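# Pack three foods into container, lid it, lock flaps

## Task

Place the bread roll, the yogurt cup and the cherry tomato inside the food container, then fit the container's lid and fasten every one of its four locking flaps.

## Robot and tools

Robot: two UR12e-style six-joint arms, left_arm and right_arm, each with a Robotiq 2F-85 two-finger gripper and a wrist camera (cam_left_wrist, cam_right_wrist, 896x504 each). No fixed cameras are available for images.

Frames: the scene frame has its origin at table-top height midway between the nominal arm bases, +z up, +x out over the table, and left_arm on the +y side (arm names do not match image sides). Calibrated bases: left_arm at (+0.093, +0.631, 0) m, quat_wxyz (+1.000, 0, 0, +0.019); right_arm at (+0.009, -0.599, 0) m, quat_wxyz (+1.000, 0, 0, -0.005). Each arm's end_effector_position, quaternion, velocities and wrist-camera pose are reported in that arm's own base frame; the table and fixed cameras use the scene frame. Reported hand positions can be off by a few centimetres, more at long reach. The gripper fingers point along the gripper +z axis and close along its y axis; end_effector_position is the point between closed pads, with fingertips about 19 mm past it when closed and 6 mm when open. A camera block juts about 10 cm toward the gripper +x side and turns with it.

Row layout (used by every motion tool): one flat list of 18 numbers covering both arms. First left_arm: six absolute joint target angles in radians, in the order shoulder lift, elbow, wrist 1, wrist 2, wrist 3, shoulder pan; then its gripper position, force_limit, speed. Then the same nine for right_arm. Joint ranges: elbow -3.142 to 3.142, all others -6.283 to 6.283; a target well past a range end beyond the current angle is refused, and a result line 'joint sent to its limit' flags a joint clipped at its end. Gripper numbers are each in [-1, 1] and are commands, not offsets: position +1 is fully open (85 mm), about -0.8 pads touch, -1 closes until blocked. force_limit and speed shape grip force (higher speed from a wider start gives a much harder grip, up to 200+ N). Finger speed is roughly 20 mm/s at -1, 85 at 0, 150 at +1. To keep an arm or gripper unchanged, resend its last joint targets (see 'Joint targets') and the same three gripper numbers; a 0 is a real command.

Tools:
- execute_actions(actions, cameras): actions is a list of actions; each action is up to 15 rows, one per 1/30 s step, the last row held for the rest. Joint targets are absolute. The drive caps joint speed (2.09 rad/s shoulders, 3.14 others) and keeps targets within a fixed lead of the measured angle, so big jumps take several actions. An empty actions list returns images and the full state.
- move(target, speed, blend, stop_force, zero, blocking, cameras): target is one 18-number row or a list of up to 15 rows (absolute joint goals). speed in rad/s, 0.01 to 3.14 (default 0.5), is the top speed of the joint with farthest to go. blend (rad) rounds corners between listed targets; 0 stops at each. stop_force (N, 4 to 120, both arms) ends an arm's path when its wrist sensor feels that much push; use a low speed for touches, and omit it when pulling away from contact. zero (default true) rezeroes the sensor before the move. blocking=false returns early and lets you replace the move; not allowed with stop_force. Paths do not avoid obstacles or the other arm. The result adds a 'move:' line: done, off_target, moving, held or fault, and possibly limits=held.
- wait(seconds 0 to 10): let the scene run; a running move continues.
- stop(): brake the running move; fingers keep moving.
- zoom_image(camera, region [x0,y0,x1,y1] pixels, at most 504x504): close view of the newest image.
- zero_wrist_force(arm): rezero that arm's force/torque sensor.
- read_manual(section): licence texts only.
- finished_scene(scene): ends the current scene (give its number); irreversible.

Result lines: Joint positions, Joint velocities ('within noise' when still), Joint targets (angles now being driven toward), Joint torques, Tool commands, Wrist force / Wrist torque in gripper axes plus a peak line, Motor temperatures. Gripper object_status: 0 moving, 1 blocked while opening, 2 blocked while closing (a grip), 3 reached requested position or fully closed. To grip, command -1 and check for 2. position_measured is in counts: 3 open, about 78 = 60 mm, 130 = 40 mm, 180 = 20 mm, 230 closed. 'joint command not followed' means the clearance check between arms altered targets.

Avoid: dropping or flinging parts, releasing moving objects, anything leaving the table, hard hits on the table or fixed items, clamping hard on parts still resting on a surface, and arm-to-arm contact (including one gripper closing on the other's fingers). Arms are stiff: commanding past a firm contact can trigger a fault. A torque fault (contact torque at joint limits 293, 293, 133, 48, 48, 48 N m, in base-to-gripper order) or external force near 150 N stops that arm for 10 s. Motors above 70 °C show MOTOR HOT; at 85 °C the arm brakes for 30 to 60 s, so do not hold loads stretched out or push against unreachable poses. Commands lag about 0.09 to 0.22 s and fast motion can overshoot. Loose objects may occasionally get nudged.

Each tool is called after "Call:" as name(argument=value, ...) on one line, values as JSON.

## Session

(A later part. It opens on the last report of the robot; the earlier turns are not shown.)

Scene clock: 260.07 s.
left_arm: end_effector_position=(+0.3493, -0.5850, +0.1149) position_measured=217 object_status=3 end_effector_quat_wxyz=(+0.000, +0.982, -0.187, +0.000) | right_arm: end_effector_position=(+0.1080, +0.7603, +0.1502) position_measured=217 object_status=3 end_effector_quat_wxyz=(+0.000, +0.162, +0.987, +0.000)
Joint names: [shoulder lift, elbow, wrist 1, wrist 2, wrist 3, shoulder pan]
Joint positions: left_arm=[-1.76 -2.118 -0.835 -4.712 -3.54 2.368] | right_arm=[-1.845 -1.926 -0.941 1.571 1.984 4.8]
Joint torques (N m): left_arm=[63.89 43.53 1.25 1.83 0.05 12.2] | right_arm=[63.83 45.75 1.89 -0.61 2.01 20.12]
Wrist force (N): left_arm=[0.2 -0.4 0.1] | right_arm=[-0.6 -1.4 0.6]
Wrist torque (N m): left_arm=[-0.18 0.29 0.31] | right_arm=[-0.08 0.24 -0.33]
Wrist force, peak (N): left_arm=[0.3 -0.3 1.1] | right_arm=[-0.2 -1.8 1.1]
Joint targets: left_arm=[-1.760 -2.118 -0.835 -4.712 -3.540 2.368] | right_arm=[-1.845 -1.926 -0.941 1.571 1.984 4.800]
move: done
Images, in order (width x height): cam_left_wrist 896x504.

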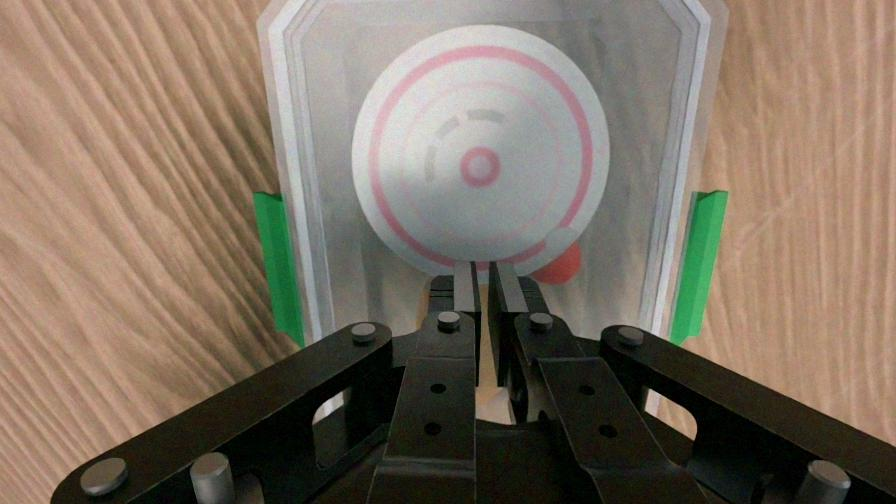

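Call:
move(target=[-1.7957,-2.1362,-0.7805,-4.7124,-3.5401,2.3676,-0.7,-0.8,0,-1.845,-1.926,-0.941,1.571,1.984,4.80,-0.7,-0.8,0], speed=0.02, stop_force=12, cameras=["cam_left_wrist"])

Call:
move(target=[-1.7169,-2.0902,-0.9053,-4.7124,-3.5401,2.3676,-0.7,-0.8,0,-1.845,-1.926,-0.941,1.571,1.984,4.80,-0.7,-0.8,0], speed=0.2, cameras=["cam_left_wrist"])

Call:
zoom_image(camera="cam_left_wrist", region=[230, 0, 734, 350])

Scene clock: 263.83 s.
left_arm: end_effector_position=(+0.3494, -0.5850, +0.0935) position_measured=217 object_status=3 end_effector_quat_wxyz=(+0.000, +0.982, -0.187, +0.000) | right_arm: end_effector_position=(+0.1080, +0.7603, +0.1502) position_measured=217 object_status=3 end_effector_quat_wxyz=(+0.000, +0.162, +0.987, +0.000)
Joint names: [shoulder lift, elbow, wrist 1, wrist 2, wrist 3, shoulder pan]
Joint positions: left_arm=[-1.788 -2.132 -0.792 -4.712 -3.54 2.368] | right_arm=[-1.845 -1.926 -0.941 1.571 1.984 4.8]
Joint torques (N m): left_arm=[58.31 36.05 0.5 3.12 -0.16 14.8] | right_arm=[62.76 46.92 2.22 -0.97 1.57 17.75]
Wrist force (N): left_arm=[1.2 -0.9 -10.7] | right_arm=[-0.4 -1.7 1.0]
Wrist torque (N m): left_arm=[-0.19 0.26 0.31] | right_arm=[-0.13 0.22 -0.33]
Wrist force, peak (N): left_arm=[-7.3 -3.0 -27.2] | right_arm=[-0.9 -1.5 1.8]
Joint targets: left_arm=[-1.788 -2.132 -0.792 -4.712 -3.540 2.368] | right_arm=[-1.845 -1.926 -0.941 1.571 1.984 4.800]
move: contact (left_arm); left_arm: the wrist 1 is farthest, 0.011 rad from its target
Images, in order (width x height): cam_left_wrist 896x504.

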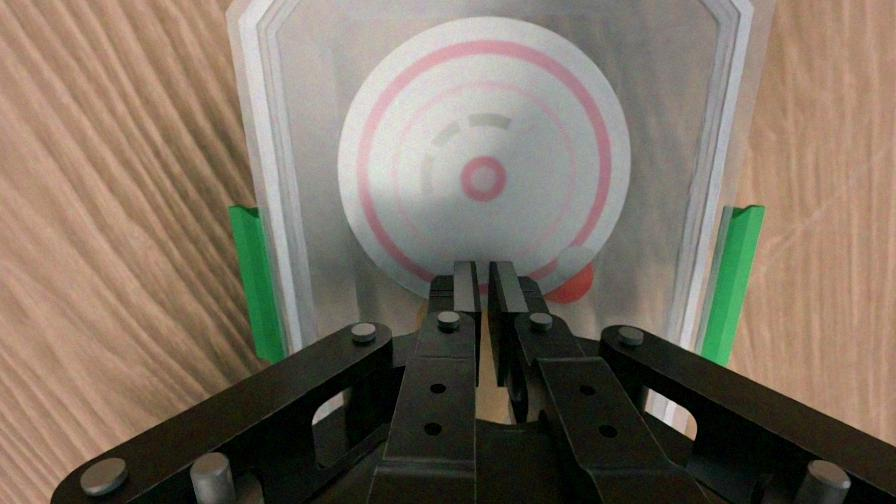

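Scene clock: 264.87 s.
left_arm: end_effector_position=(+0.3493, -0.5849, +0.1499) position_measured=217 object_status=3 end_effector_quat_wxyz=(+0.000, +0.982, -0.187, +0.000) | right_arm: end_effector_position=(+0.1080, +0.7603, +0.1502) position_measured=217 object_status=3 end_effector_quat_wxyz=(+0.000, +0.162, +0.987, +0.000)
Joint names: [shoulder lift, elbow, wrist 1, wrist 2, wrist 3, shoulder pan]
Joint positions: left_arm=[-1.717 -2.09 -0.905 -4.712 -3.54 2.368] | right_arm=[-1.845 -1.926 -0.941 1.571 1.984 4.8]
Joint torques (N m): left_arm=[62.9 44.49 1.71 3.19 -0.05 10.57] | right_arm=[62.42 45.82 2.44 -1.03 2.17 21.62]
Wrist force (N): left_arm=[0.2 0.0 0.3] | right_arm=[-0.2 -1.5 1.3]
Wrist torque (N m): left_arm=[-0.12 0.29 0.30] | right_arm=[-0.09 0.18 -0.33]
Wrist force, peak (N): left_arm=[1.2 -0.7 -9.6] | right_arm=[-0.6 -1.8 1.2]
Joint targets: left_arm=[-1.717 -2.090 -0.905 -4.712 -3.540 2.368] | right_arm=[-1.845 -1.926 -0.941 1.571 1.984 4.800]
move: done
Images, in order (width x height): cam_left_wrist 896x504.

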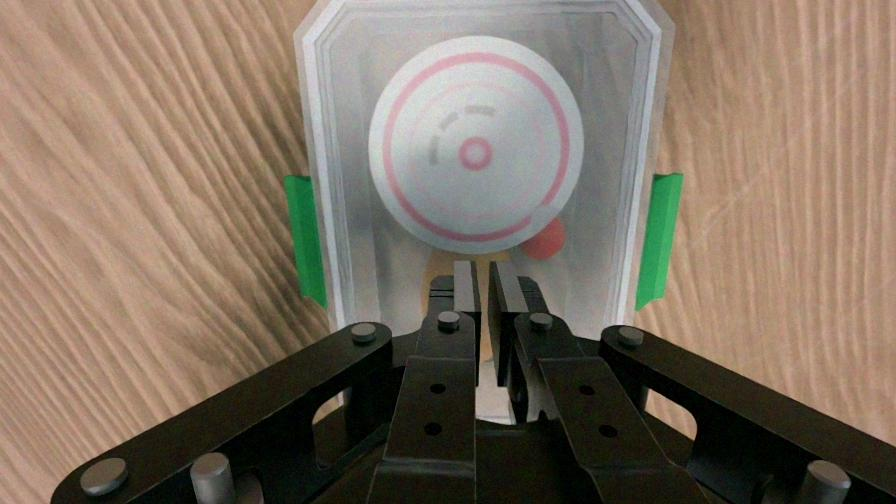

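Scaled by 1.000.

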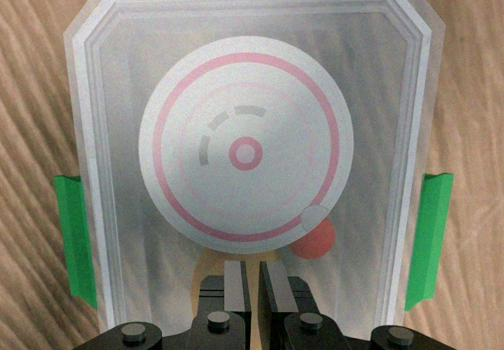

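Call:
move(target=[-1.8619,-1.9030,-0.9475,-4.7124,-3.4795,2.4282,-0.21,-0.8,0,-1.845,-1.926,-0.941,1.571,1.984,4.80,-0.21,-0.8,0], speed=0.3, cameras=["cam_left_wrist"])

Call:
move(target=[[-1.9379,-1.9490,-0.8255,-4.7124,-3.4795,2.4282,-0.21,-0.8,0,-1.845,-1.926,-0.941,1.571,1.984,4.80,-0.21,-0.8,0],[-1.9446,-1.9675,-0.8003,-4.7124,-3.4826,2.4251,-0.21,-0.8,0,-1.845,-1.926,-0.941,1.571,1.984,4.80,-0.21,-0.8,0]], speed=[0.1,0.03], stop_force=50, cameras=["cam_left_wrist"])

Call:
move(target=[-1.9416,-1.9785,-0.7923,-4.7124,-3.4851,2.4226,-0.21,-0.8,0,-1.845,-1.926,-0.941,1.571,1.984,4.80,-0.21,-0.8,0], speed=0.02, stop_force=75, zero=false, cameras=["cam_left_wrist"])

Scene clock: 267.00 s.
left_arm: end_effector_position=(+0.4604, -0.6289, +0.1501) position_measured=155 object_status=3 end_effector_quat_wxyz=(+0.000, +0.982, -0.187, +0.000) | right_arm: end_effector_position=(+0.1080, +0.7603, +0.1502) position_measured=155 object_status=3 end_effector_quat_wxyz=(+0.000, +0.162, +0.987, +0.000)
Joint names: [shoulder lift, elbow, wrist 1, wrist 2, wrist 3, shoulder pan]
Joint positions: left_arm=[-1.862 -1.903 -0.947 -4.712 -3.48 2.428] | right_arm=[-1.845 -1.926 -0.941 1.571 1.984 4.8]
Joint torques (N m): left_arm=[54.26 47 1.24 3.08 2.97 16.57] | right_arm=[65.2 46.66 2.35 -0.99 1.81 18.29]
Wrist force (N): left_arm=[0.3 0.2 0.5] | right_arm=[-0.7 -1.1 0.6]
Wrist torque (N m): left_arm=[-0.05 0.31 0.15] | right_arm=[-0.04 0.25 -0.32]
Wrist force, peak (N): left_arm=[2.5 0.1 0.2] | right_arm=[-0.6 -1.9 1.9]
Joint targets: left_arm=[-1.862 -1.903 -0.948 -4.712 -3.479 2.428] | right_arm=[-1.845 -1.926 -0.941 1.571 1.984 4.800]
move: done
Images, in order (width x height): cam_left_wrist 896x504.

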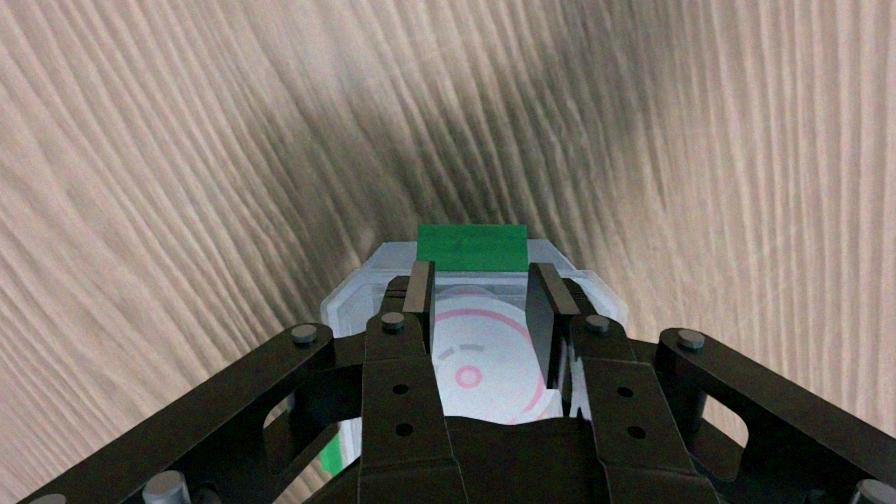

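Scene clock: 269.90 s.
left_arm: end_effector_position=(+0.4540, -0.6263, +0.0691) position_measured=155 object_status=3 end_effector_quat_wxyz=(+0.000, +0.982, -0.187, +0.000) | right_arm: end_effector_position=(+0.1080, +0.7603, +0.1502) position_measured=155 object_status=3 end_effector_quat_wxyz=(+0.000, +0.162, +0.987, +0.000)
Joint names: [shoulder lift, elbow, wrist 1, wrist 2, wrist 3, shoulder pan]
Joint positions: left_arm=[-1.945 -1.967 -0.8 -4.712 -3.483 2.425] | right_arm=[-1.845 -1.926 -0.941 1.571 1.984 4.8]
Joint torques (N m): left_arm=[56.45 27.24 8.17 3.14 -2.9 -16.02] | right_arm=[61.97 46.64 2.16 -0.91 2.1 19.21]
Wrist force (N): left_arm=[1.8 0.1 -0.7] | right_arm=[-0.5 -1.6 0.9]
Wrist torque (N m): left_arm=[-0.08 0.30 0.32] | right_arm=[-0.12 0.23 -0.32]
Wrist force, peak (N): left_arm=[3.7 0.6 -8.2] | right_arm=[-0.7 -1.8 1.4]
Joint targets: left_arm=[-1.945 -1.967 -0.800 -4.712 -3.483 2.425] | right_arm=[-1.845 -1.926 -0.941 1.571 1.984 4.800]
move: done
Images, in order (width x height): cam_left_wrist 896x504.

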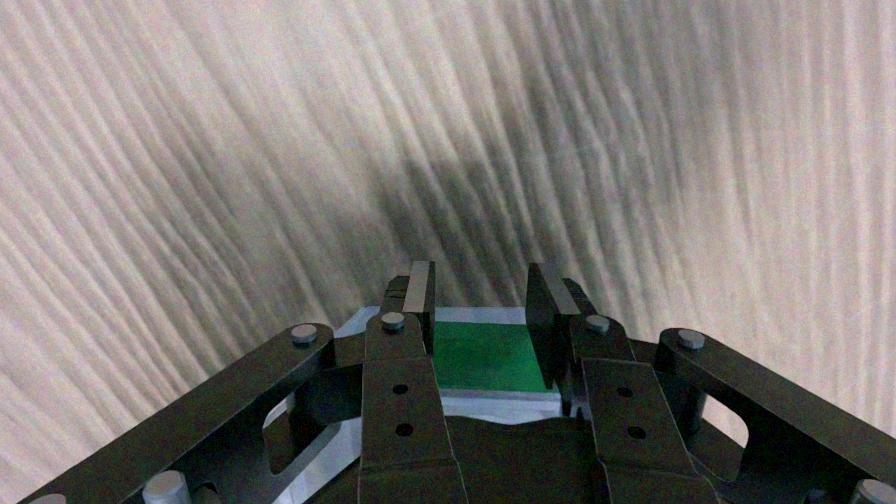

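Scene clock: 271.27 s.
left_arm: end_effector_position=(+0.4487, -0.6242, +0.0665) position_measured=155 object_status=3 end_effector_quat_wxyz=(+0.000, +0.982, -0.187, +0.000) | right_arm: end_effector_position=(+0.1080, +0.7603, +0.1502) position_measured=155 object_status=3 end_effector_quat_wxyz=(+0.000, +0.162, +0.987, +0.000)
Joint names: [shoulder lift, elbow, wrist 1, wrist 2, wrist 3, shoulder pan]
Joint positions: left_arm=[-1.942 -1.978 -0.792 -4.712 -3.485 2.423] | right_arm=[-1.845 -1.926 -0.941 1.571 1.984 4.8]
Joint torques (N m): left_arm=[76.86 25.47 8.17 2.95 -2.85 -16.11] | right_arm=[62.48 46.6 2.52 -0.52 2.22 19.33]
Wrist force (N): left_arm=[1.7 0.4 -0.6] | right_arm=[-0.6 -1.4 1.2]
Wrist torque (N m): left_arm=[-0.05 0.28 0.32] | right_arm=[-0.09 0.24 -0.33]
Wrist force, peak (N): left_arm=[2.1 0.4 -1.5] | right_arm=[-0.7 -1.5 1.8]
Joint targets: left_arm=[-1.942 -1.978 -0.792 -4.712 -3.485 2.423] | right_arm=[-1.845 -1.926 -0.941 1.571 1.984 4.800]
move: done
Images, in order (width x height): cam_left_wrist 896x504.

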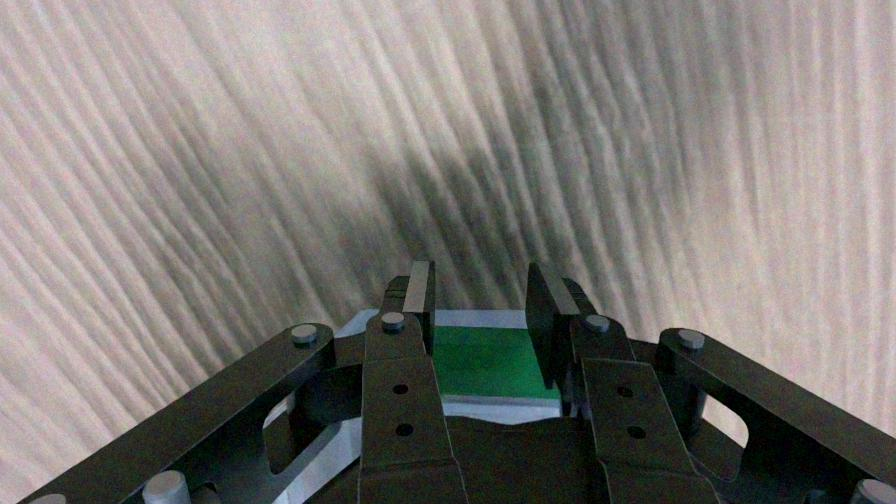

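Call:
move(target=[[-1.9379,-1.9490,-0.8255,-4.7124,-3.4795,2.4282,-0.21,-0.8,0,-1.845,-1.926,-0.941,1.571,1.984,4.80,-0.21,-0.8,0],[-1.8619,-1.9030,-0.9475,-4.7124,-3.4795,2.4282,-0.21,-0.8,0,-1.845,-1.926,-0.941,1.571,1.984,4.80,-0.21,-0.8,0]], speed=0.1, cameras=["cam_left_wrist"])

Scene clock: 274.13 s.
left_arm: end_effector_position=(+0.4605, -0.6289, +0.1500) position_measured=155 object_status=3 end_effector_quat_wxyz=(+0.000, +0.982, -0.187, +0.000) | right_arm: end_effector_position=(+0.1080, +0.7603, +0.1502) position_measured=155 object_status=3 end_effector_quat_wxyz=(+0.000, +0.162, +0.987, +0.000)
Joint names: [shoulder lift, elbow, wrist 1, wrist 2, wrist 3, shoulder pan]
Joint positions: left_arm=[-1.862 -1.903 -0.947 -4.712 -3.479 2.428] | right_arm=[-1.845 -1.926 -0.941 1.571 1.984 4.8]
Joint torques (N m): left_arm=[75.58 45.58 0.86 3.31 2.95 15.97] | right_arm=[63.83 45.94 2.1 -0.61 1.76 19.78]
Wrist force (N): left_arm=[0.3 0.2 0.5] | right_arm=[-0.5 -1.2 0.9]
Wrist torque (N m): left_arm=[-0.05 0.30 0.15] | right_arm=[-0.06 0.23 -0.33]
Wrist force, peak (N): left_arm=[1.8 0.5 -0.8] | right_arm=[-1.0 -2.0 1.0]
Joint targets: left_arm=[-1.862 -1.903 -0.948 -4.712 -3.479 2.428] | right_arm=[-1.845 -1.926 -0.941 1.571 1.984 4.800]
move: done
Images, in order (width x height): cam_left_wrist 896x504.

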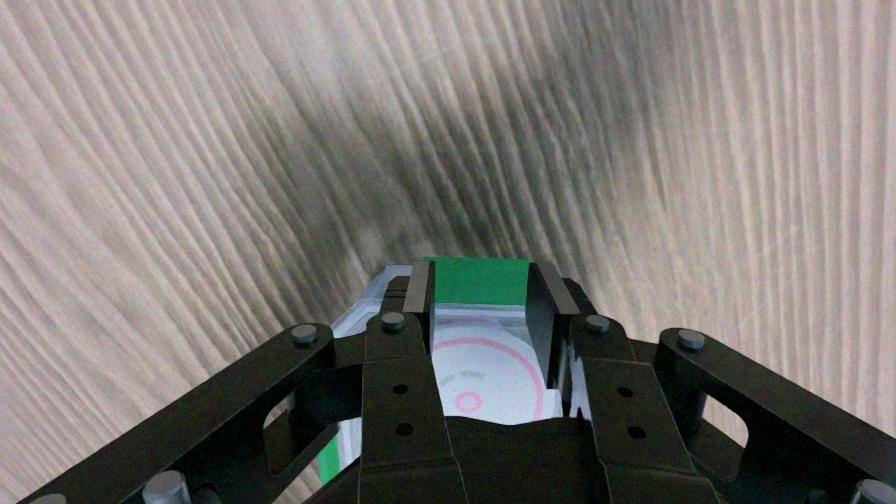

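Call:
move(target=[[-1.4181,-2.1229,-1.1714,-4.7124,-3.0,2.6368,-0.21,-0.8,0,-1.4439,-2.1014,-1.1671,1.571,2.5,4.2246,-0.21,-0.8,0],[-1.5596,-2.2622,-0.8906,-4.7124,-0.4907,2.2754,-0.21,-0.8,0,-1.9230,-1.8168,-0.9726,1.571,4.5583,4.2313,-0.21,-0.8,0]], speed=0.6, cameras=["all"])

Scene clock: 282.17 s.
left_arm: end_effector_position=(+0.2283, -0.5374, +0.1500) position_measured=155 object_status=3 end_effector_quat_wxyz=(+0.000, +0.187, +0.982, +0.000) | right_arm: end_effector_position=(+0.5261, +0.6317, +0.1500) position_measured=155 object_status=3 end_effector_quat_wxyz=(+0.000, +0.987, -0.163, +0.000)
Joint names: [shoulder lift, elbow, wrist 1, wrist 2, wrist 3, shoulder pan]
Joint positions: left_arm=[-1.56 -2.262 -0.891 -4.712 -0.491 2.275] | right_arm=[-1.923 -1.817 -0.973 1.571 4.558 4.231]
Joint torques (N m): left_arm=[28.49 30.33 8.32 -0.76 2.44 -13.57] | right_arm=[65.89 53.26 7.93 -0.87 1.92 18.31]
Wrist force (N): left_arm=[0.1 0.0 0.0] | right_arm=[-0.4 -1.8 0.5]
Wrist torque (N m): left_arm=[-0.06 0.29 0.15] | right_arm=[-0.17 0.11 -0.31]
Wrist force, peak (N): left_arm=[1.3 2.0 2.0] | right_arm=[4.0 -0.7 3.1]
Joint targets: left_arm=[-1.560 -2.262 -0.891 -4.712 -0.491 2.275] | right_arm=[-1.923 -1.817 -0.973 1.571 4.558 4.231]
move: done

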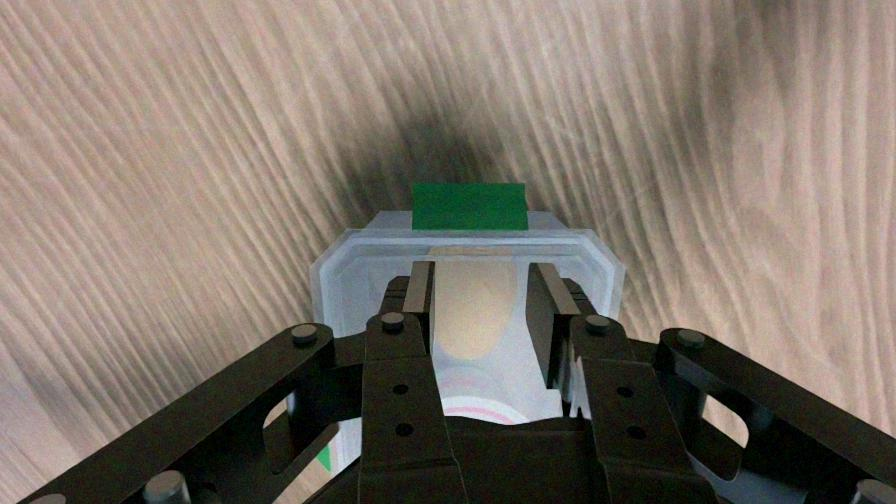

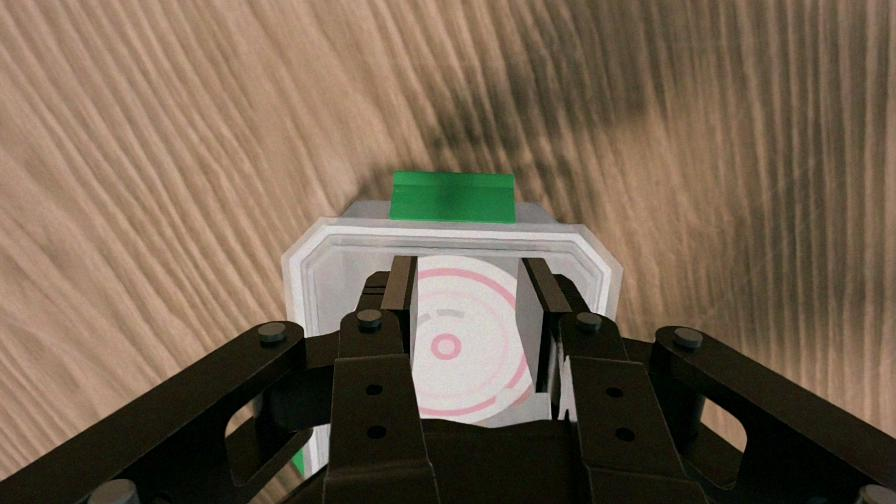

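Call:
move(target=[-1.5428,-2.2785,-0.8911,-4.7124,-0.5027,2.2634,-0.21,-0.8,0,-1.9321,-1.8037,-0.9766,1.571,4.5371,4.2101,-0.21,-0.8,0], speed=0.3)

Call:
move(target=[-1.6841,-2.3512,-0.6771,-4.7124,-0.5027,2.2634,-0.21,-0.8,0,-2.0263,-1.8591,-0.8270,1.571,4.5371,4.2101,-0.21,-0.8,0], speed=0.1, stop_force=50, cameras=["all"])

Scene clock: 283.87 s.
left_arm: end_effector_position=(+0.2155, -0.5324, +0.1500) position_measured=155 object_status=3 end_effector_quat_wxyz=(+0.000, +0.187, +0.982, +0.000) | right_arm: end_effector_position=(+0.5424, +0.6262, +0.1499) position_measured=155 object_status=3 end_effector_quat_wxyz=(+0.000, +0.987, -0.163, +0.000)
Joint names: [shoulder lift, elbow, wrist 1, wrist 2, wrist 3, shoulder pan]
Joint positions: left_arm=[-1.543 -2.278 -0.891 -4.712 -0.503 2.263] | right_arm=[-1.932 -1.804 -0.977 1.571 4.537 4.21]
Joint torques (N m): left_arm=[46.87 30.88 1.41 -1.85 -3.28 -15.98] | right_arm=[66.2 52.3 1.69 -0.8 -2.49 -15.21]
Wrist force (N): left_arm=[0.2 -0.1 0.1] | right_arm=[-0.4 -2.0 0.6]
Wrist torque (N m): left_arm=[-0.09 0.28 0.29] | right_arm=[-0.18 0.10 -0.18]
Wrist force, peak (N): left_arm=[0.8 -0.3 -0.3] | right_arm=[-1.1 -2.3 0.5]
Joint targets: left_arm=[-1.543 -2.279 -0.891 -4.712 -0.503 2.263] | right_arm=[-1.932 -1.804 -0.977 1.571 4.537 4.210]
move: done

Scene clock: 287.00 s.
left_arm: end_effector_position=(+0.2154, -0.5323, +0.0601) position_measured=155 object_status=3 end_effector_quat_wxyz=(+0.000, +0.187, +0.982, +0.000) | right_arm: end_effector_position=(+0.5426, +0.6261, +0.0600) position_measured=155 object_status=3 end_effector_quat_wxyz=(+0.000, +0.987, -0.163, +0.000)
Joint names: [shoulder lift, elbow, wrist 1, wrist 2, wrist 3, shoulder pan]
Joint positions: left_arm=[-1.684 -2.351 -0.677 -4.712 -0.503 2.263] | right_arm=[-2.026 -1.859 -0.827 1.571 4.537 4.21]
Joint torques (N m): left_arm=[29.57 43.55 15.92 8.2 -1.68 18.44] | right_arm=[61.31 18.72 3.98 11.97 -1.91 44.87]
Wrist force (N): left_arm=[38.0 1.3 -12.6] | right_arm=[34.7 -1.4 -12.1]
Wrist torque (N m): left_arm=[-0.11 0.68 0.32] | right_arm=[-0.14 0.83 -0.11]
Wrist force, peak (N): left_arm=[32.1 -1.1 -27.3] | right_arm=[32.6 0.9 -40.0]
Joint targets: left_arm=[-1.684 -2.351 -0.677 -4.712 -0.503 2.263] | right_arm=[-2.026 -1.859 -0.827 1.571 4.537 4.210]
move: done

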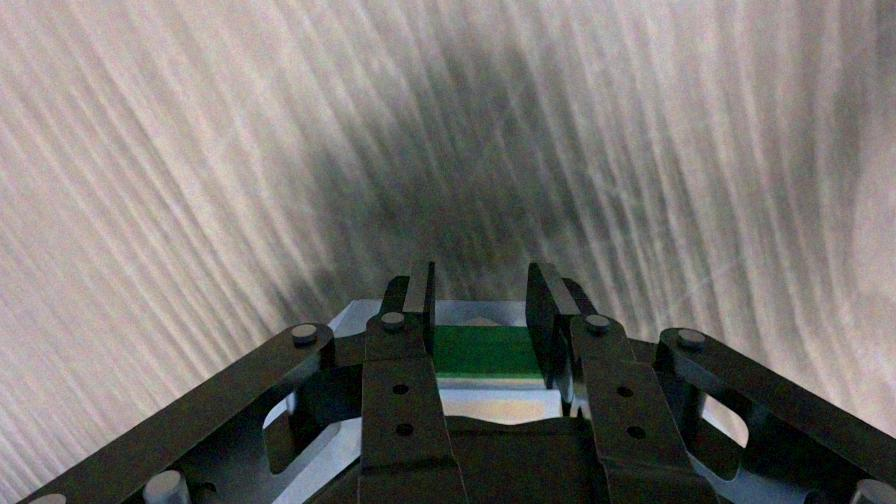

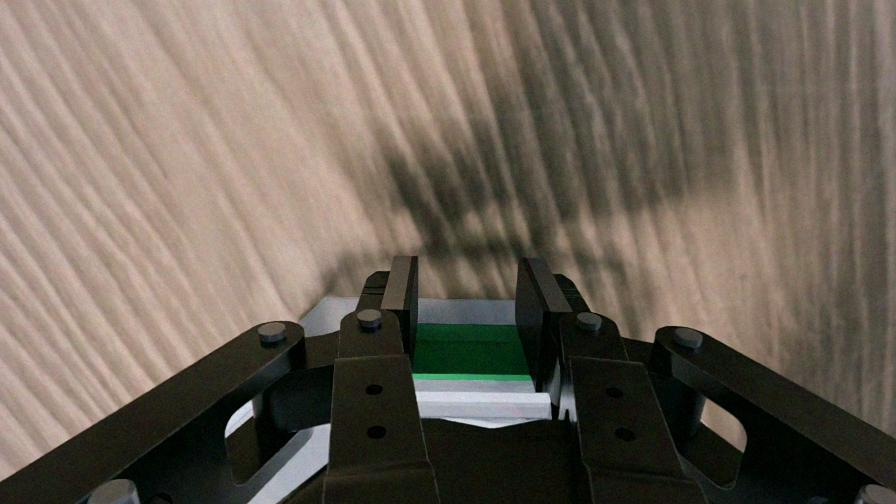

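Call:
move(target=[[-1.7058,-2.3475,-0.6591,-4.7124,-0.4966,2.2695,-0.21,-0.8,0,-2.0323,-1.8682,-0.8119,1.571,4.5457,4.2186,-0.21,-0.8,0],[-1.7164,-2.3401,-0.6559,-4.7124,-0.4907,2.2754,-0.21,-0.8,0,-2.0314,-1.8746,-0.8064,1.571,4.5542,4.2272,-0.21,-0.8,0]], speed=0.02, stop_force=80, zero=false, cameras=["all"])

Scene clock: 288.87 s.
left_arm: end_effector_position=(+0.2171, -0.5329, +0.0576) position_measured=155 object_status=3 end_effector_quat_wxyz=(+0.000, +0.187, +0.982, +0.000) | right_arm: end_effector_position=(+0.5406, +0.6269, +0.0574) position_measured=155 object_status=3 end_effector_quat_wxyz=(+0.000, +0.987, -0.163, +0.000)
Joint names: [shoulder lift, elbow, wrist 1, wrist 2, wrist 3, shoulder pan]
Joint positions: left_arm=[-1.69 -2.35 -0.672 -4.712 -0.501 2.265] | right_arm=[-2.028 -1.862 -0.822 1.571 4.54 4.213]
Joint torques (N m): left_arm=[55.19 70.2 19.99 15.66 -3.08 22.32] | right_arm=[71.08 21.99 -5.93 27.81 -2.78 57.42]
Wrist force (N): left_arm=[87.7 -1.1 -11.3] | right_arm=[91.0 -2.7 -21.3]
Wrist torque (N m): left_arm=[-0.08 1.14 0.24] | right_arm=[-0.02 1.68 -0.10]
Wrist force, peak (N): left_arm=[96.7 -0.4 -26.4] | right_arm=[96.6 0.4 -28.7]
Joint targets: left_arm=[-1.690 -2.350 -0.672 -4.712 -0.501 2.265] | right_arm=[-2.028 -1.862 -0.822 1.571 4.540 4.213]
move: contact (left_arm, right_arm); path passed 0 of 2 targets; left_arm: the shoulder lift is farthest, 0.026 rad from its target; right_arm: the wrist 1 is farthest, 0.015 rad from its target

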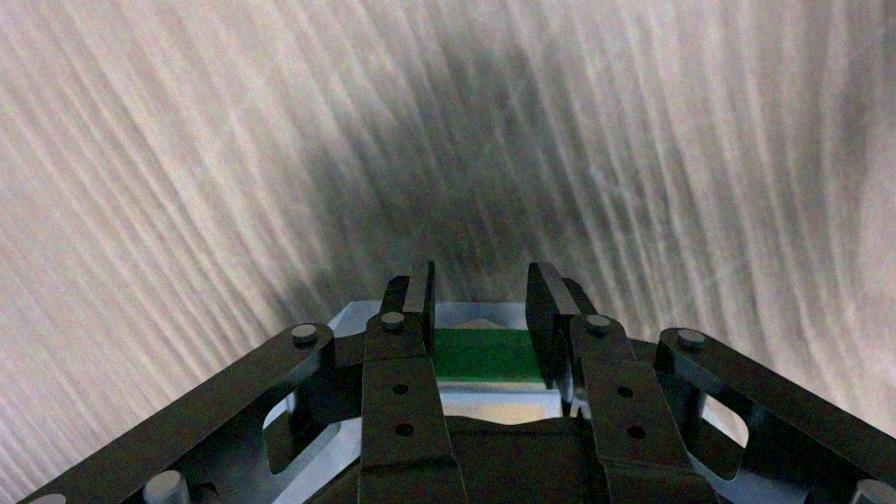

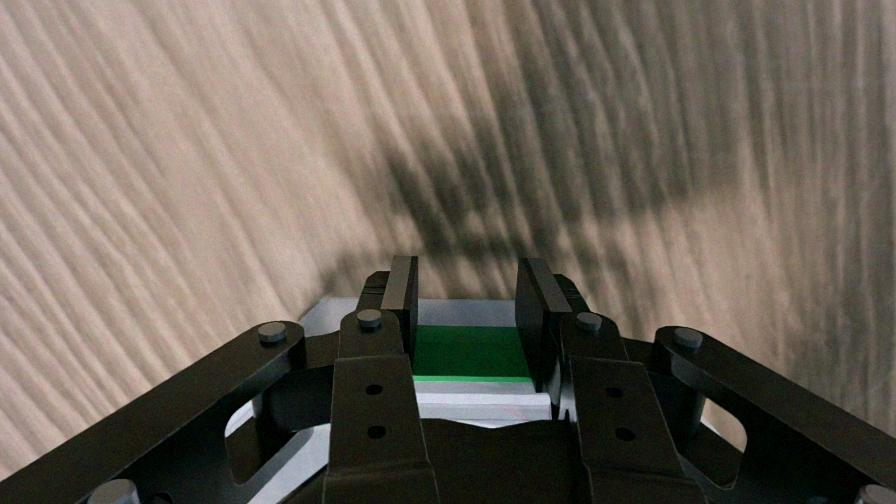

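Call:
move(target=[[-1.6841,-2.3512,-0.6771,-4.7124,-0.5027,2.2634,-0.21,-0.8,0,-2.0263,-1.8591,-0.8270,1.571,4.5371,4.2101,-0.21,-0.8,0],[-1.5428,-2.2785,-0.8911,-4.7124,-0.5027,2.2634,-0.21,-0.8,0,-1.9321,-1.8037,-0.9766,1.571,4.5371,4.2101,-0.21,-0.8,0]], speed=0.15, cameras=["all"])

Call:
zoom_image(camera="cam_left_wrist", region=[300, 150, 640, 420])

Call:
zoom_image(camera="cam_right_wrist", region=[260, 140, 640, 420])

Scene clock: 291.57 s.
left_arm: end_effector_position=(+0.2154, -0.5324, +0.1499) position_measured=155 object_status=3 end_effector_quat_wxyz=(+0.000, +0.187, +0.982, +0.000) | right_arm: end_effector_position=(+0.5425, +0.6262, +0.1499) position_measured=155 object_status=3 end_effector_quat_wxyz=(+0.000, +0.987, -0.163, +0.000)
Joint names: [shoulder lift, elbow, wrist 1, wrist 2, wrist 3, shoulder pan]
Joint positions: left_arm=[-1.543 -2.279 -0.891 -4.712 -0.503 2.263] | right_arm=[-1.932 -1.804 -0.977 1.571 4.537 4.21]
Joint torques (N m): left_arm=[54.39 67.81 10.92 7.2 -2.09 23.18] | right_arm=[90.93 51.27 0.37 10.2 -1.91 47.11]
Wrist force (N): left_arm=[39.7 -0.4 2.6] | right_arm=[36.6 -2.2 3.6]
Wrist torque (N m): left_arm=[-0.14 0.73 0.35] | right_arm=[-0.24 0.97 -0.04]
Wrist force, peak (N): left_arm=[87.8 -0.8 -11.0] | right_arm=[91.3 -2.9 -21.9]
Joint targets: left_arm=[-1.543 -2.279 -0.891 -4.712 -0.503 2.263] | right_arm=[-1.932 -1.804 -0.977 1.571 4.537 4.210]
move: done

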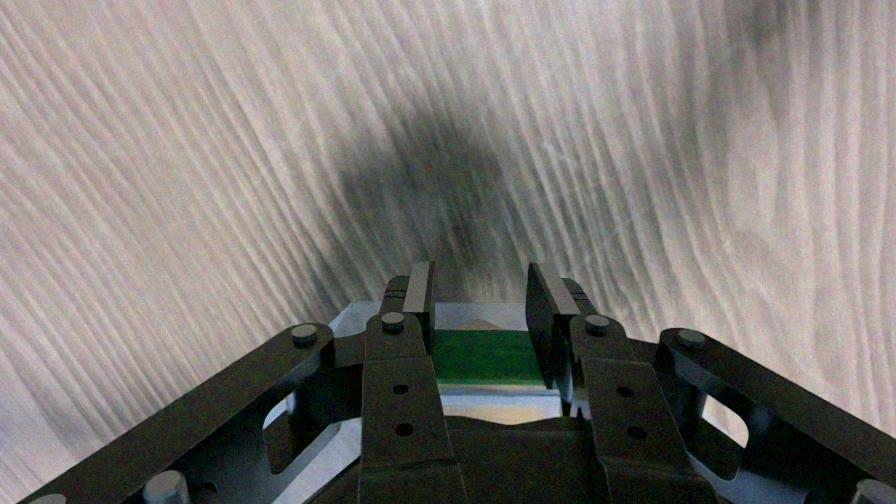

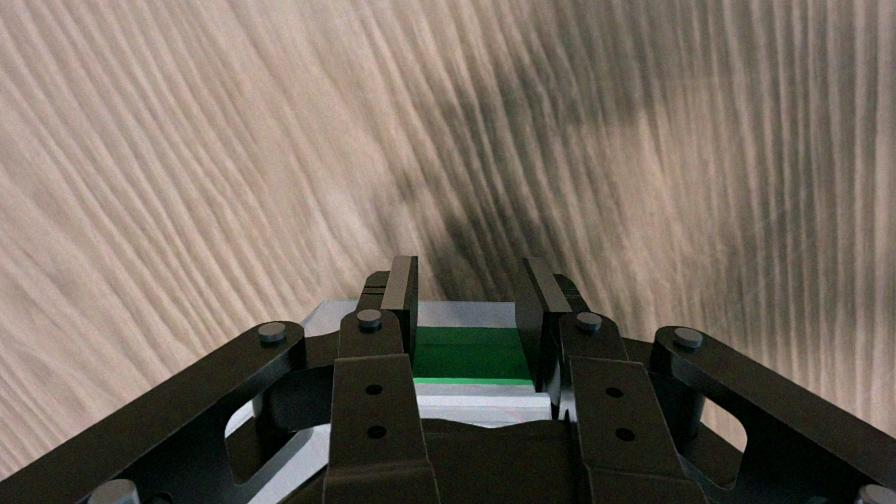

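Scaled by 1.482 from the camera's 896x504 image, which has a finer 1280x720 frame.

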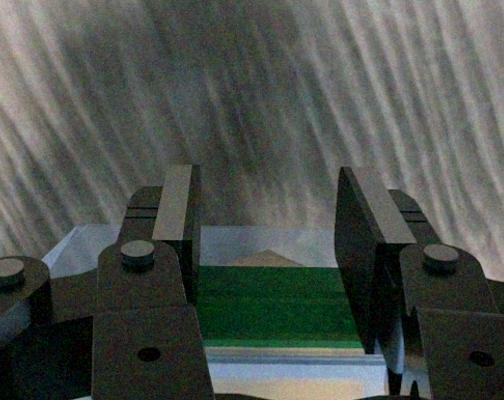

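Scaled by 1.326 from the camera's 896x504 image, which has a finer 1280x720 frame.

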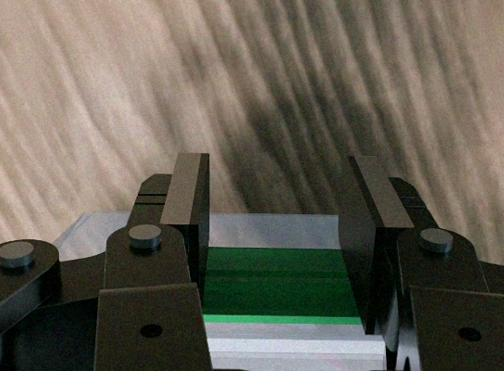

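Call:
move(target=[-1.6841,-2.3512,-0.6771,-4.7124,-0.5027,2.2634,-0.21,-0.8,0,-2.0263,-1.8591,-0.8270,1.571,4.5371,4.2101,-0.21,-0.8,0], speed=0.08, cameras=["all"])

Call:
move(target=[-1.6666,-2.3720,-0.6738,-4.7124,-0.5181,2.2480,-0.21,-0.8,0,-2.0347,-1.8451,-0.8326,1.571,4.5166,4.1896,-0.21,-0.8,0], speed=0.05, cameras=["all"])

Call:
move(target=[-1.5223,-2.2979,-0.8922,-4.7124,-0.5181,2.2480,-0.21,-0.8,0,-1.9414,-1.7899,-0.9811,1.571,4.5166,4.1896,-0.21,-0.8,0], speed=0.2, cameras=["all"])

Call:
zoom_image(camera="cam_left_wrist", region=[300, 130, 640, 400])

Call:
zoom_image(camera="cam_right_wrist", region=[260, 130, 640, 400])

Scene clock: 295.10 s.
left_arm: end_effector_position=(+0.2154, -0.5323, +0.0602) position_measured=155 object_status=3 end_effector_quat_wxyz=(+0.000, +0.187, +0.982, +0.000) | right_arm: end_effector_position=(+0.5425, +0.6261, +0.0601) position_measured=155 object_status=3 end_effector_quat_wxyz=(+0.000, +0.987, -0.163, +0.000)
Joint names: [shoulder lift, elbow, wrist 1, wrist 2, wrist 3, shoulder pan]
Joint positions: left_arm=[-1.684 -2.351 -0.677 -4.712 -0.503 2.263] | right_arm=[-2.026 -1.859 -0.827 1.571 4.537 4.21]
Joint torques (N m): left_arm=[39.05 48.21 18.08 7.83 -0.48 32.85] | right_arm=[71.07 27.17 5.67 10.53 -0.47 38.72]
Wrist force (N): left_arm=[37.9 0.0 3.0] | right_arm=[35.4 -1.9 4.3]
Wrist torque (N m): left_arm=[-0.09 0.77 0.37] | right_arm=[-0.20 0.91 -0.08]
Wrist force, peak (N): left_arm=[65.3 1.8 2.5] | right_arm=[61.5 0.7 4.2]
Joint targets: left_arm=[-1.684 -2.351 -0.677 -4.712 -0.503 2.263] | right_arm=[-2.026 -1.859 -0.827 1.571 4.537 4.210]
move: done

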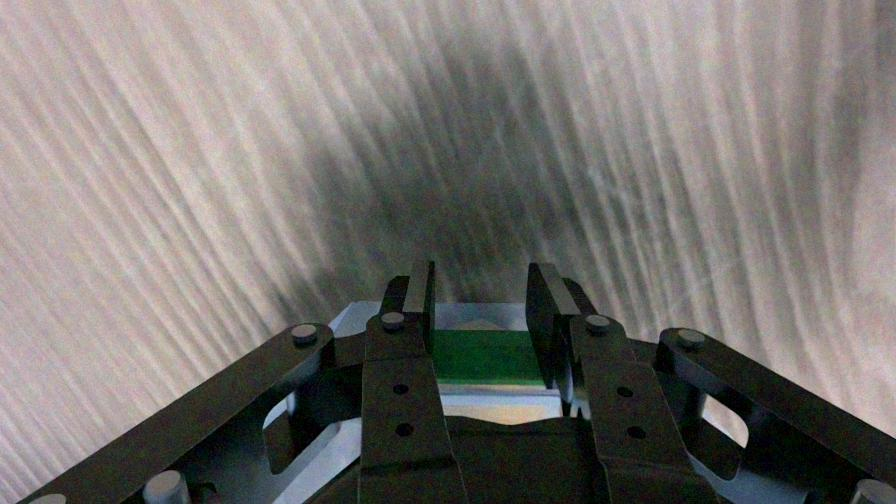

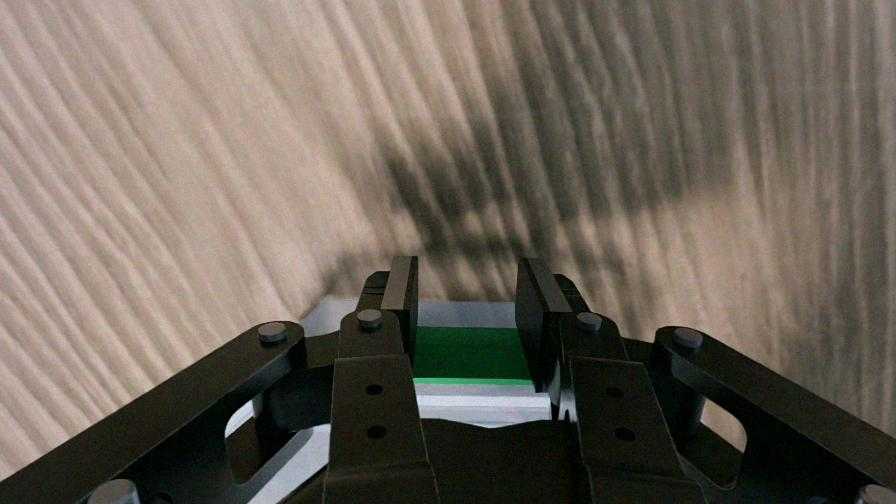

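Scene clock: 295.90 s.
left_arm: end_effector_position=(+0.1997, -0.5262, +0.0600) position_measured=155 object_status=3 end_effector_quat_wxyz=(+0.000, +0.187, +0.982, +0.000) | right_arm: end_effector_position=(+0.5585, +0.6208, +0.0601) position_measured=155 object_status=3 end_effector_quat_wxyz=(+0.000, +0.987, -0.163, +0.000)
Joint names: [shoulder lift, elbow, wrist 1, wrist 2, wrist 3, shoulder pan]
Joint positions: left_arm=[-1.667 -2.372 -0.674 -4.712 -0.518 2.248] | right_arm=[-2.035 -1.845 -0.833 1.571 4.517 4.19]
Joint torques (N m): left_arm=[49.52 23.01 8.13 -3.39 -3.08 -14.31] | right_arm=[74.79 47.96 1.87 -2.03 -2.46 -13.96]
Wrist force (N): left_arm=[0.4 0.1 0.1] | right_arm=[0.0 -1.0 0.7]
Wrist torque (N m): left_arm=[-0.07 0.28 0.30] | right_arm=[-0.03 0.05 -0.22]
Wrist force, peak (N): left_arm=[37.7 -0.2 3.2] | right_arm=[35.0 -1.7 4.0]
Joint targets: left_arm=[-1.667 -2.372 -0.674 -4.712 -0.518 2.248] | right_arm=[-2.035 -1.845 -0.833 1.571 4.517 4.190]
move: done

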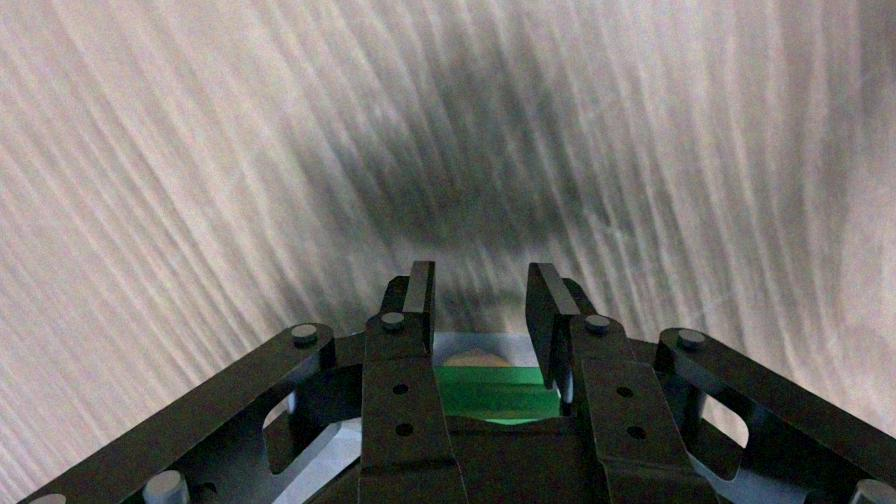

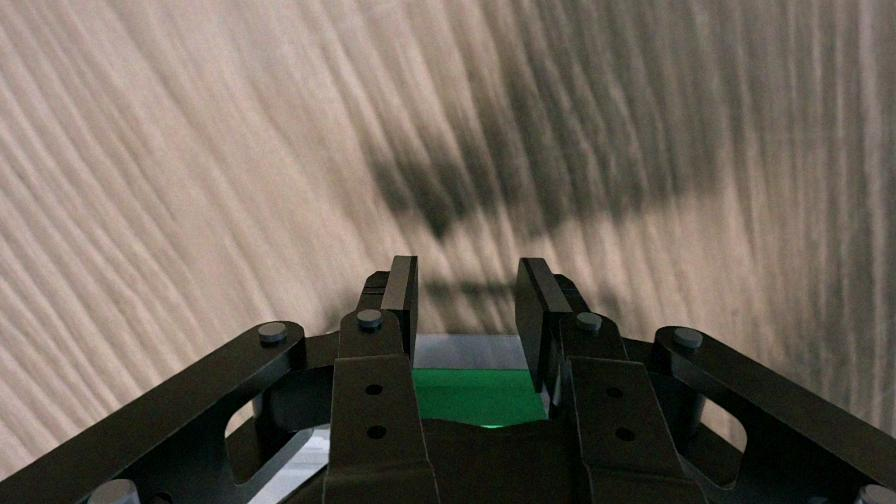

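Scene clock: 297.43 s.
left_arm: end_effector_position=(+0.1996, -0.5261, +0.1499) position_measured=155 object_status=3 end_effector_quat_wxyz=(+0.000, +0.187, +0.982, +0.000) | right_arm: end_effector_position=(+0.5587, +0.6207, +0.1499) position_measured=155 object_status=3 end_effector_quat_wxyz=(+0.000, +0.987, -0.163, +0.000)
Joint names: [shoulder lift, elbow, wrist 1, wrist 2, wrist 3, shoulder pan]
Joint positions: left_arm=[-1.522 -2.298 -0.892 -4.712 -0.518 2.248] | right_arm=[-1.941 -1.79 -0.981 1.571 4.517 4.19]
Joint torques (N m): left_arm=[44.04 45.08 1.6 -3.85 -2.99 -15.02] | right_arm=[92.79 53.67 1.32 -1.67 -2.52 -10.91]
Wrist force (N): left_arm=[0.6 0.0 0.3] | right_arm=[-1.0 -1.6 0.8]
Wrist torque (N m): left_arm=[-0.09 0.21 0.30] | right_arm=[-0.11 0.19 -0.18]
Wrist force, peak (N): left_arm=[0.7 0.4 1.9] | right_arm=[-0.8 -0.1 2.2]
Joint targets: left_arm=[-1.522 -2.298 -0.892 -4.712 -0.518 2.248] | right_arm=[-1.941 -1.790 -0.981 1.571 4.517 4.190]
move: done

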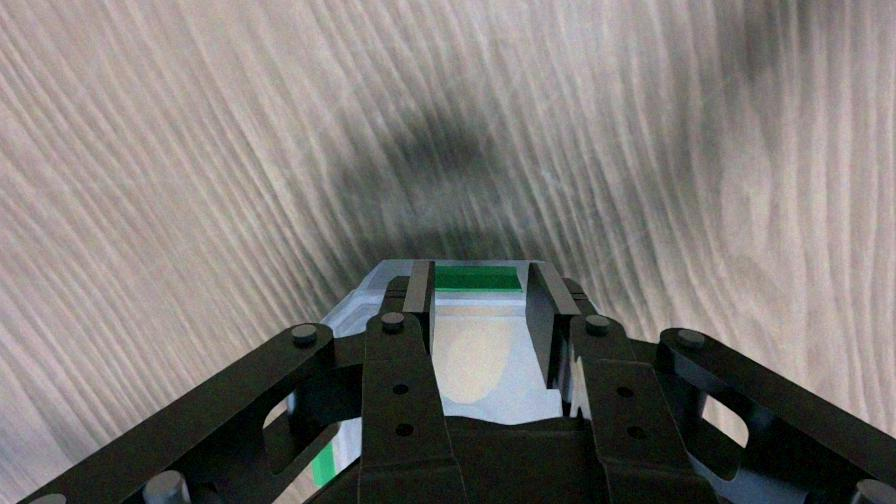

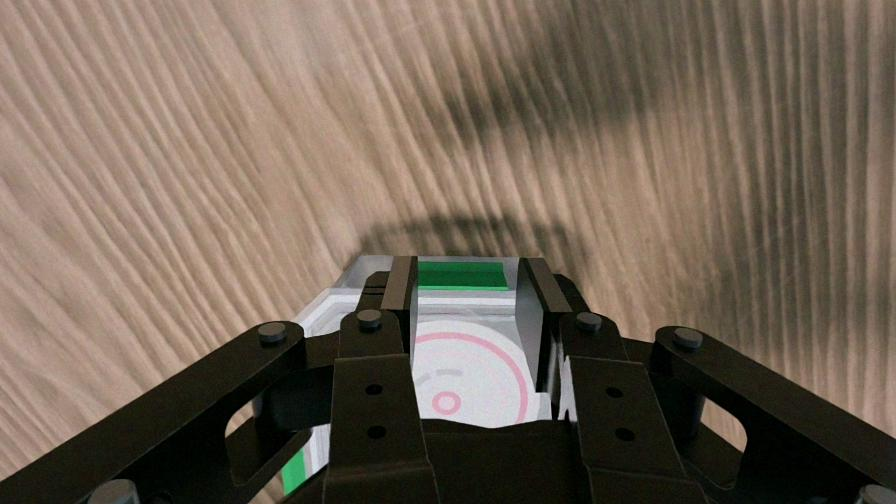

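Scaled by 1.482 from the camera's 896x504 image, which has a finer 1280x720 frame.

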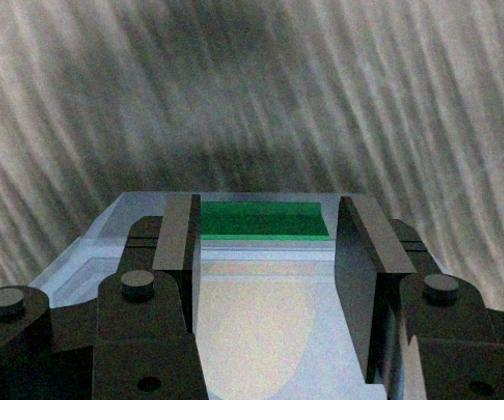

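Scaled by 1.326 from the camera's 896x504 image, which has a finer 1280x720 frame.

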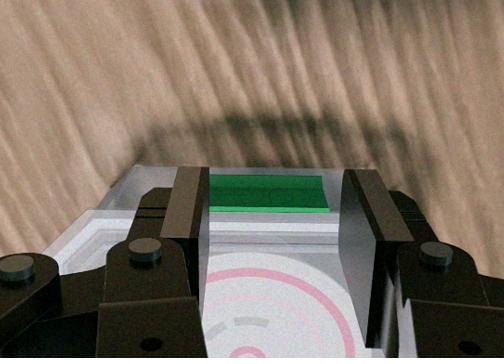

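Call:
move(target=[[-1.37,-2.2979,-0.8922,-4.7124,-0.5181,2.2480,-0.21,-0.8,0,-1.77,-1.7899,-0.9811,1.571,4.5166,4.1896,-0.21,-0.8,0],[-1.43,-2.2256,-0.8910,-4.7124,1.2898,2.4848,-0.21,-0.8,0,-1.59,-2.0404,-0.9142,1.571,6.2460,4.3480,-0.21,-0.8,0],[-1.5958,-2.2256,-0.8910,-4.7124,1.2898,2.4848,-0.21,-0.8,0,-1.7578,-2.0404,-0.9142,1.571,6.2460,4.3480,-0.21,-0.8,0]], speed=0.6, cameras=["all"])

Scene clock: 303.33 s.
left_arm: end_effector_position=(+0.3528, -0.4919, +0.1501) position_measured=155 object_status=3 end_effector_quat_wxyz=(+0.000, +0.827, +0.563, +0.000) | right_arm: end_effector_position=(+0.4073, +0.5793, +0.1500) position_measured=155 object_status=3 end_effector_quat_wxyz=(+0.000, -0.583, +0.813, +0.000)
Joint names: [shoulder lift, elbow, wrist 1, wrist 2, wrist 3, shoulder pan]
Joint positions: left_arm=[-1.596 -2.226 -0.891 -4.712 1.29 2.485] | right_arm=[-1.758 -2.041 -0.914 1.571 6.246 4.348]
Joint torques (N m): left_arm=[28.39 33.64 4.4 -2.53 3 6] | right_arm=[49.24 51.51 2.81 -1.39 2.04 9.86]
Wrist force (N): left_arm=[0.3 0.0 0.0] | right_arm=[0.6 -0.5 0.4]
Wrist torque (N m): left_arm=[-0.07 0.24 0.15] | right_arm=[0.05 0.01 -0.34]
Wrist force, peak (N): left_arm=[0.2 0.4 3.5] | right_arm=[-0.8 -1.1 4.7]
Joint targets: left_arm=[-1.596 -2.226 -0.891 -4.712 1.290 2.485] | right_arm=[-1.758 -2.040 -0.914 1.571 6.246 4.348]
move: done

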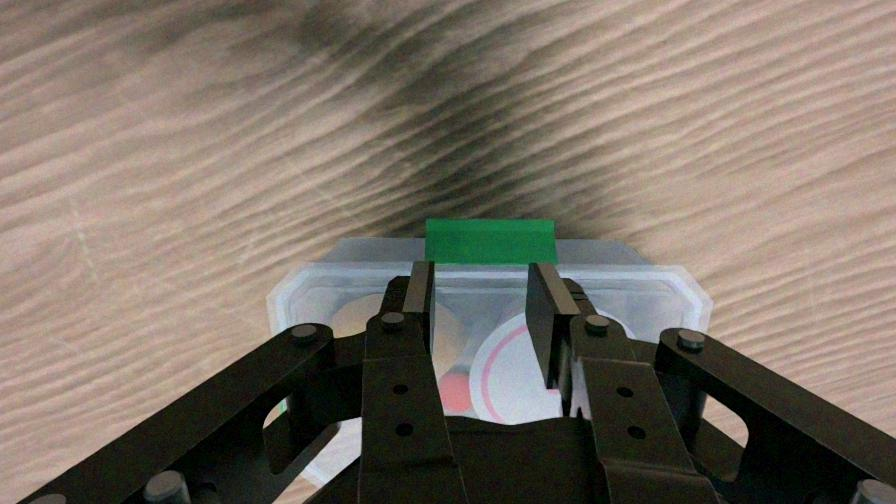

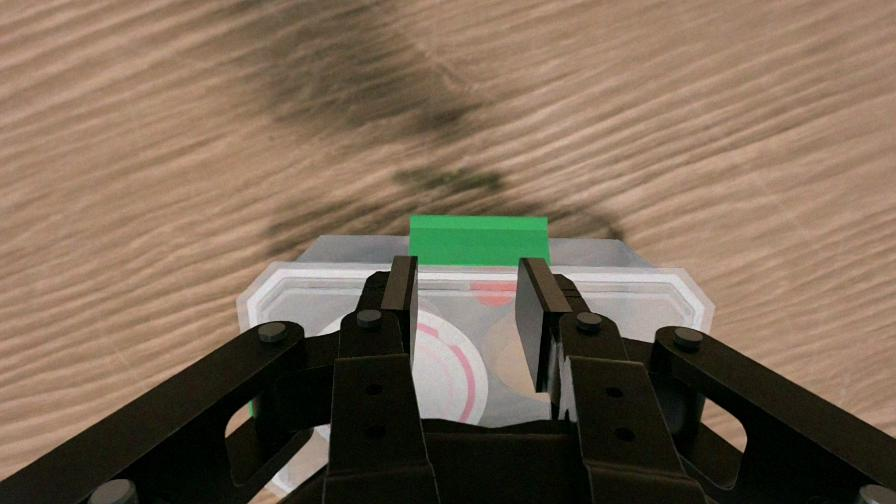

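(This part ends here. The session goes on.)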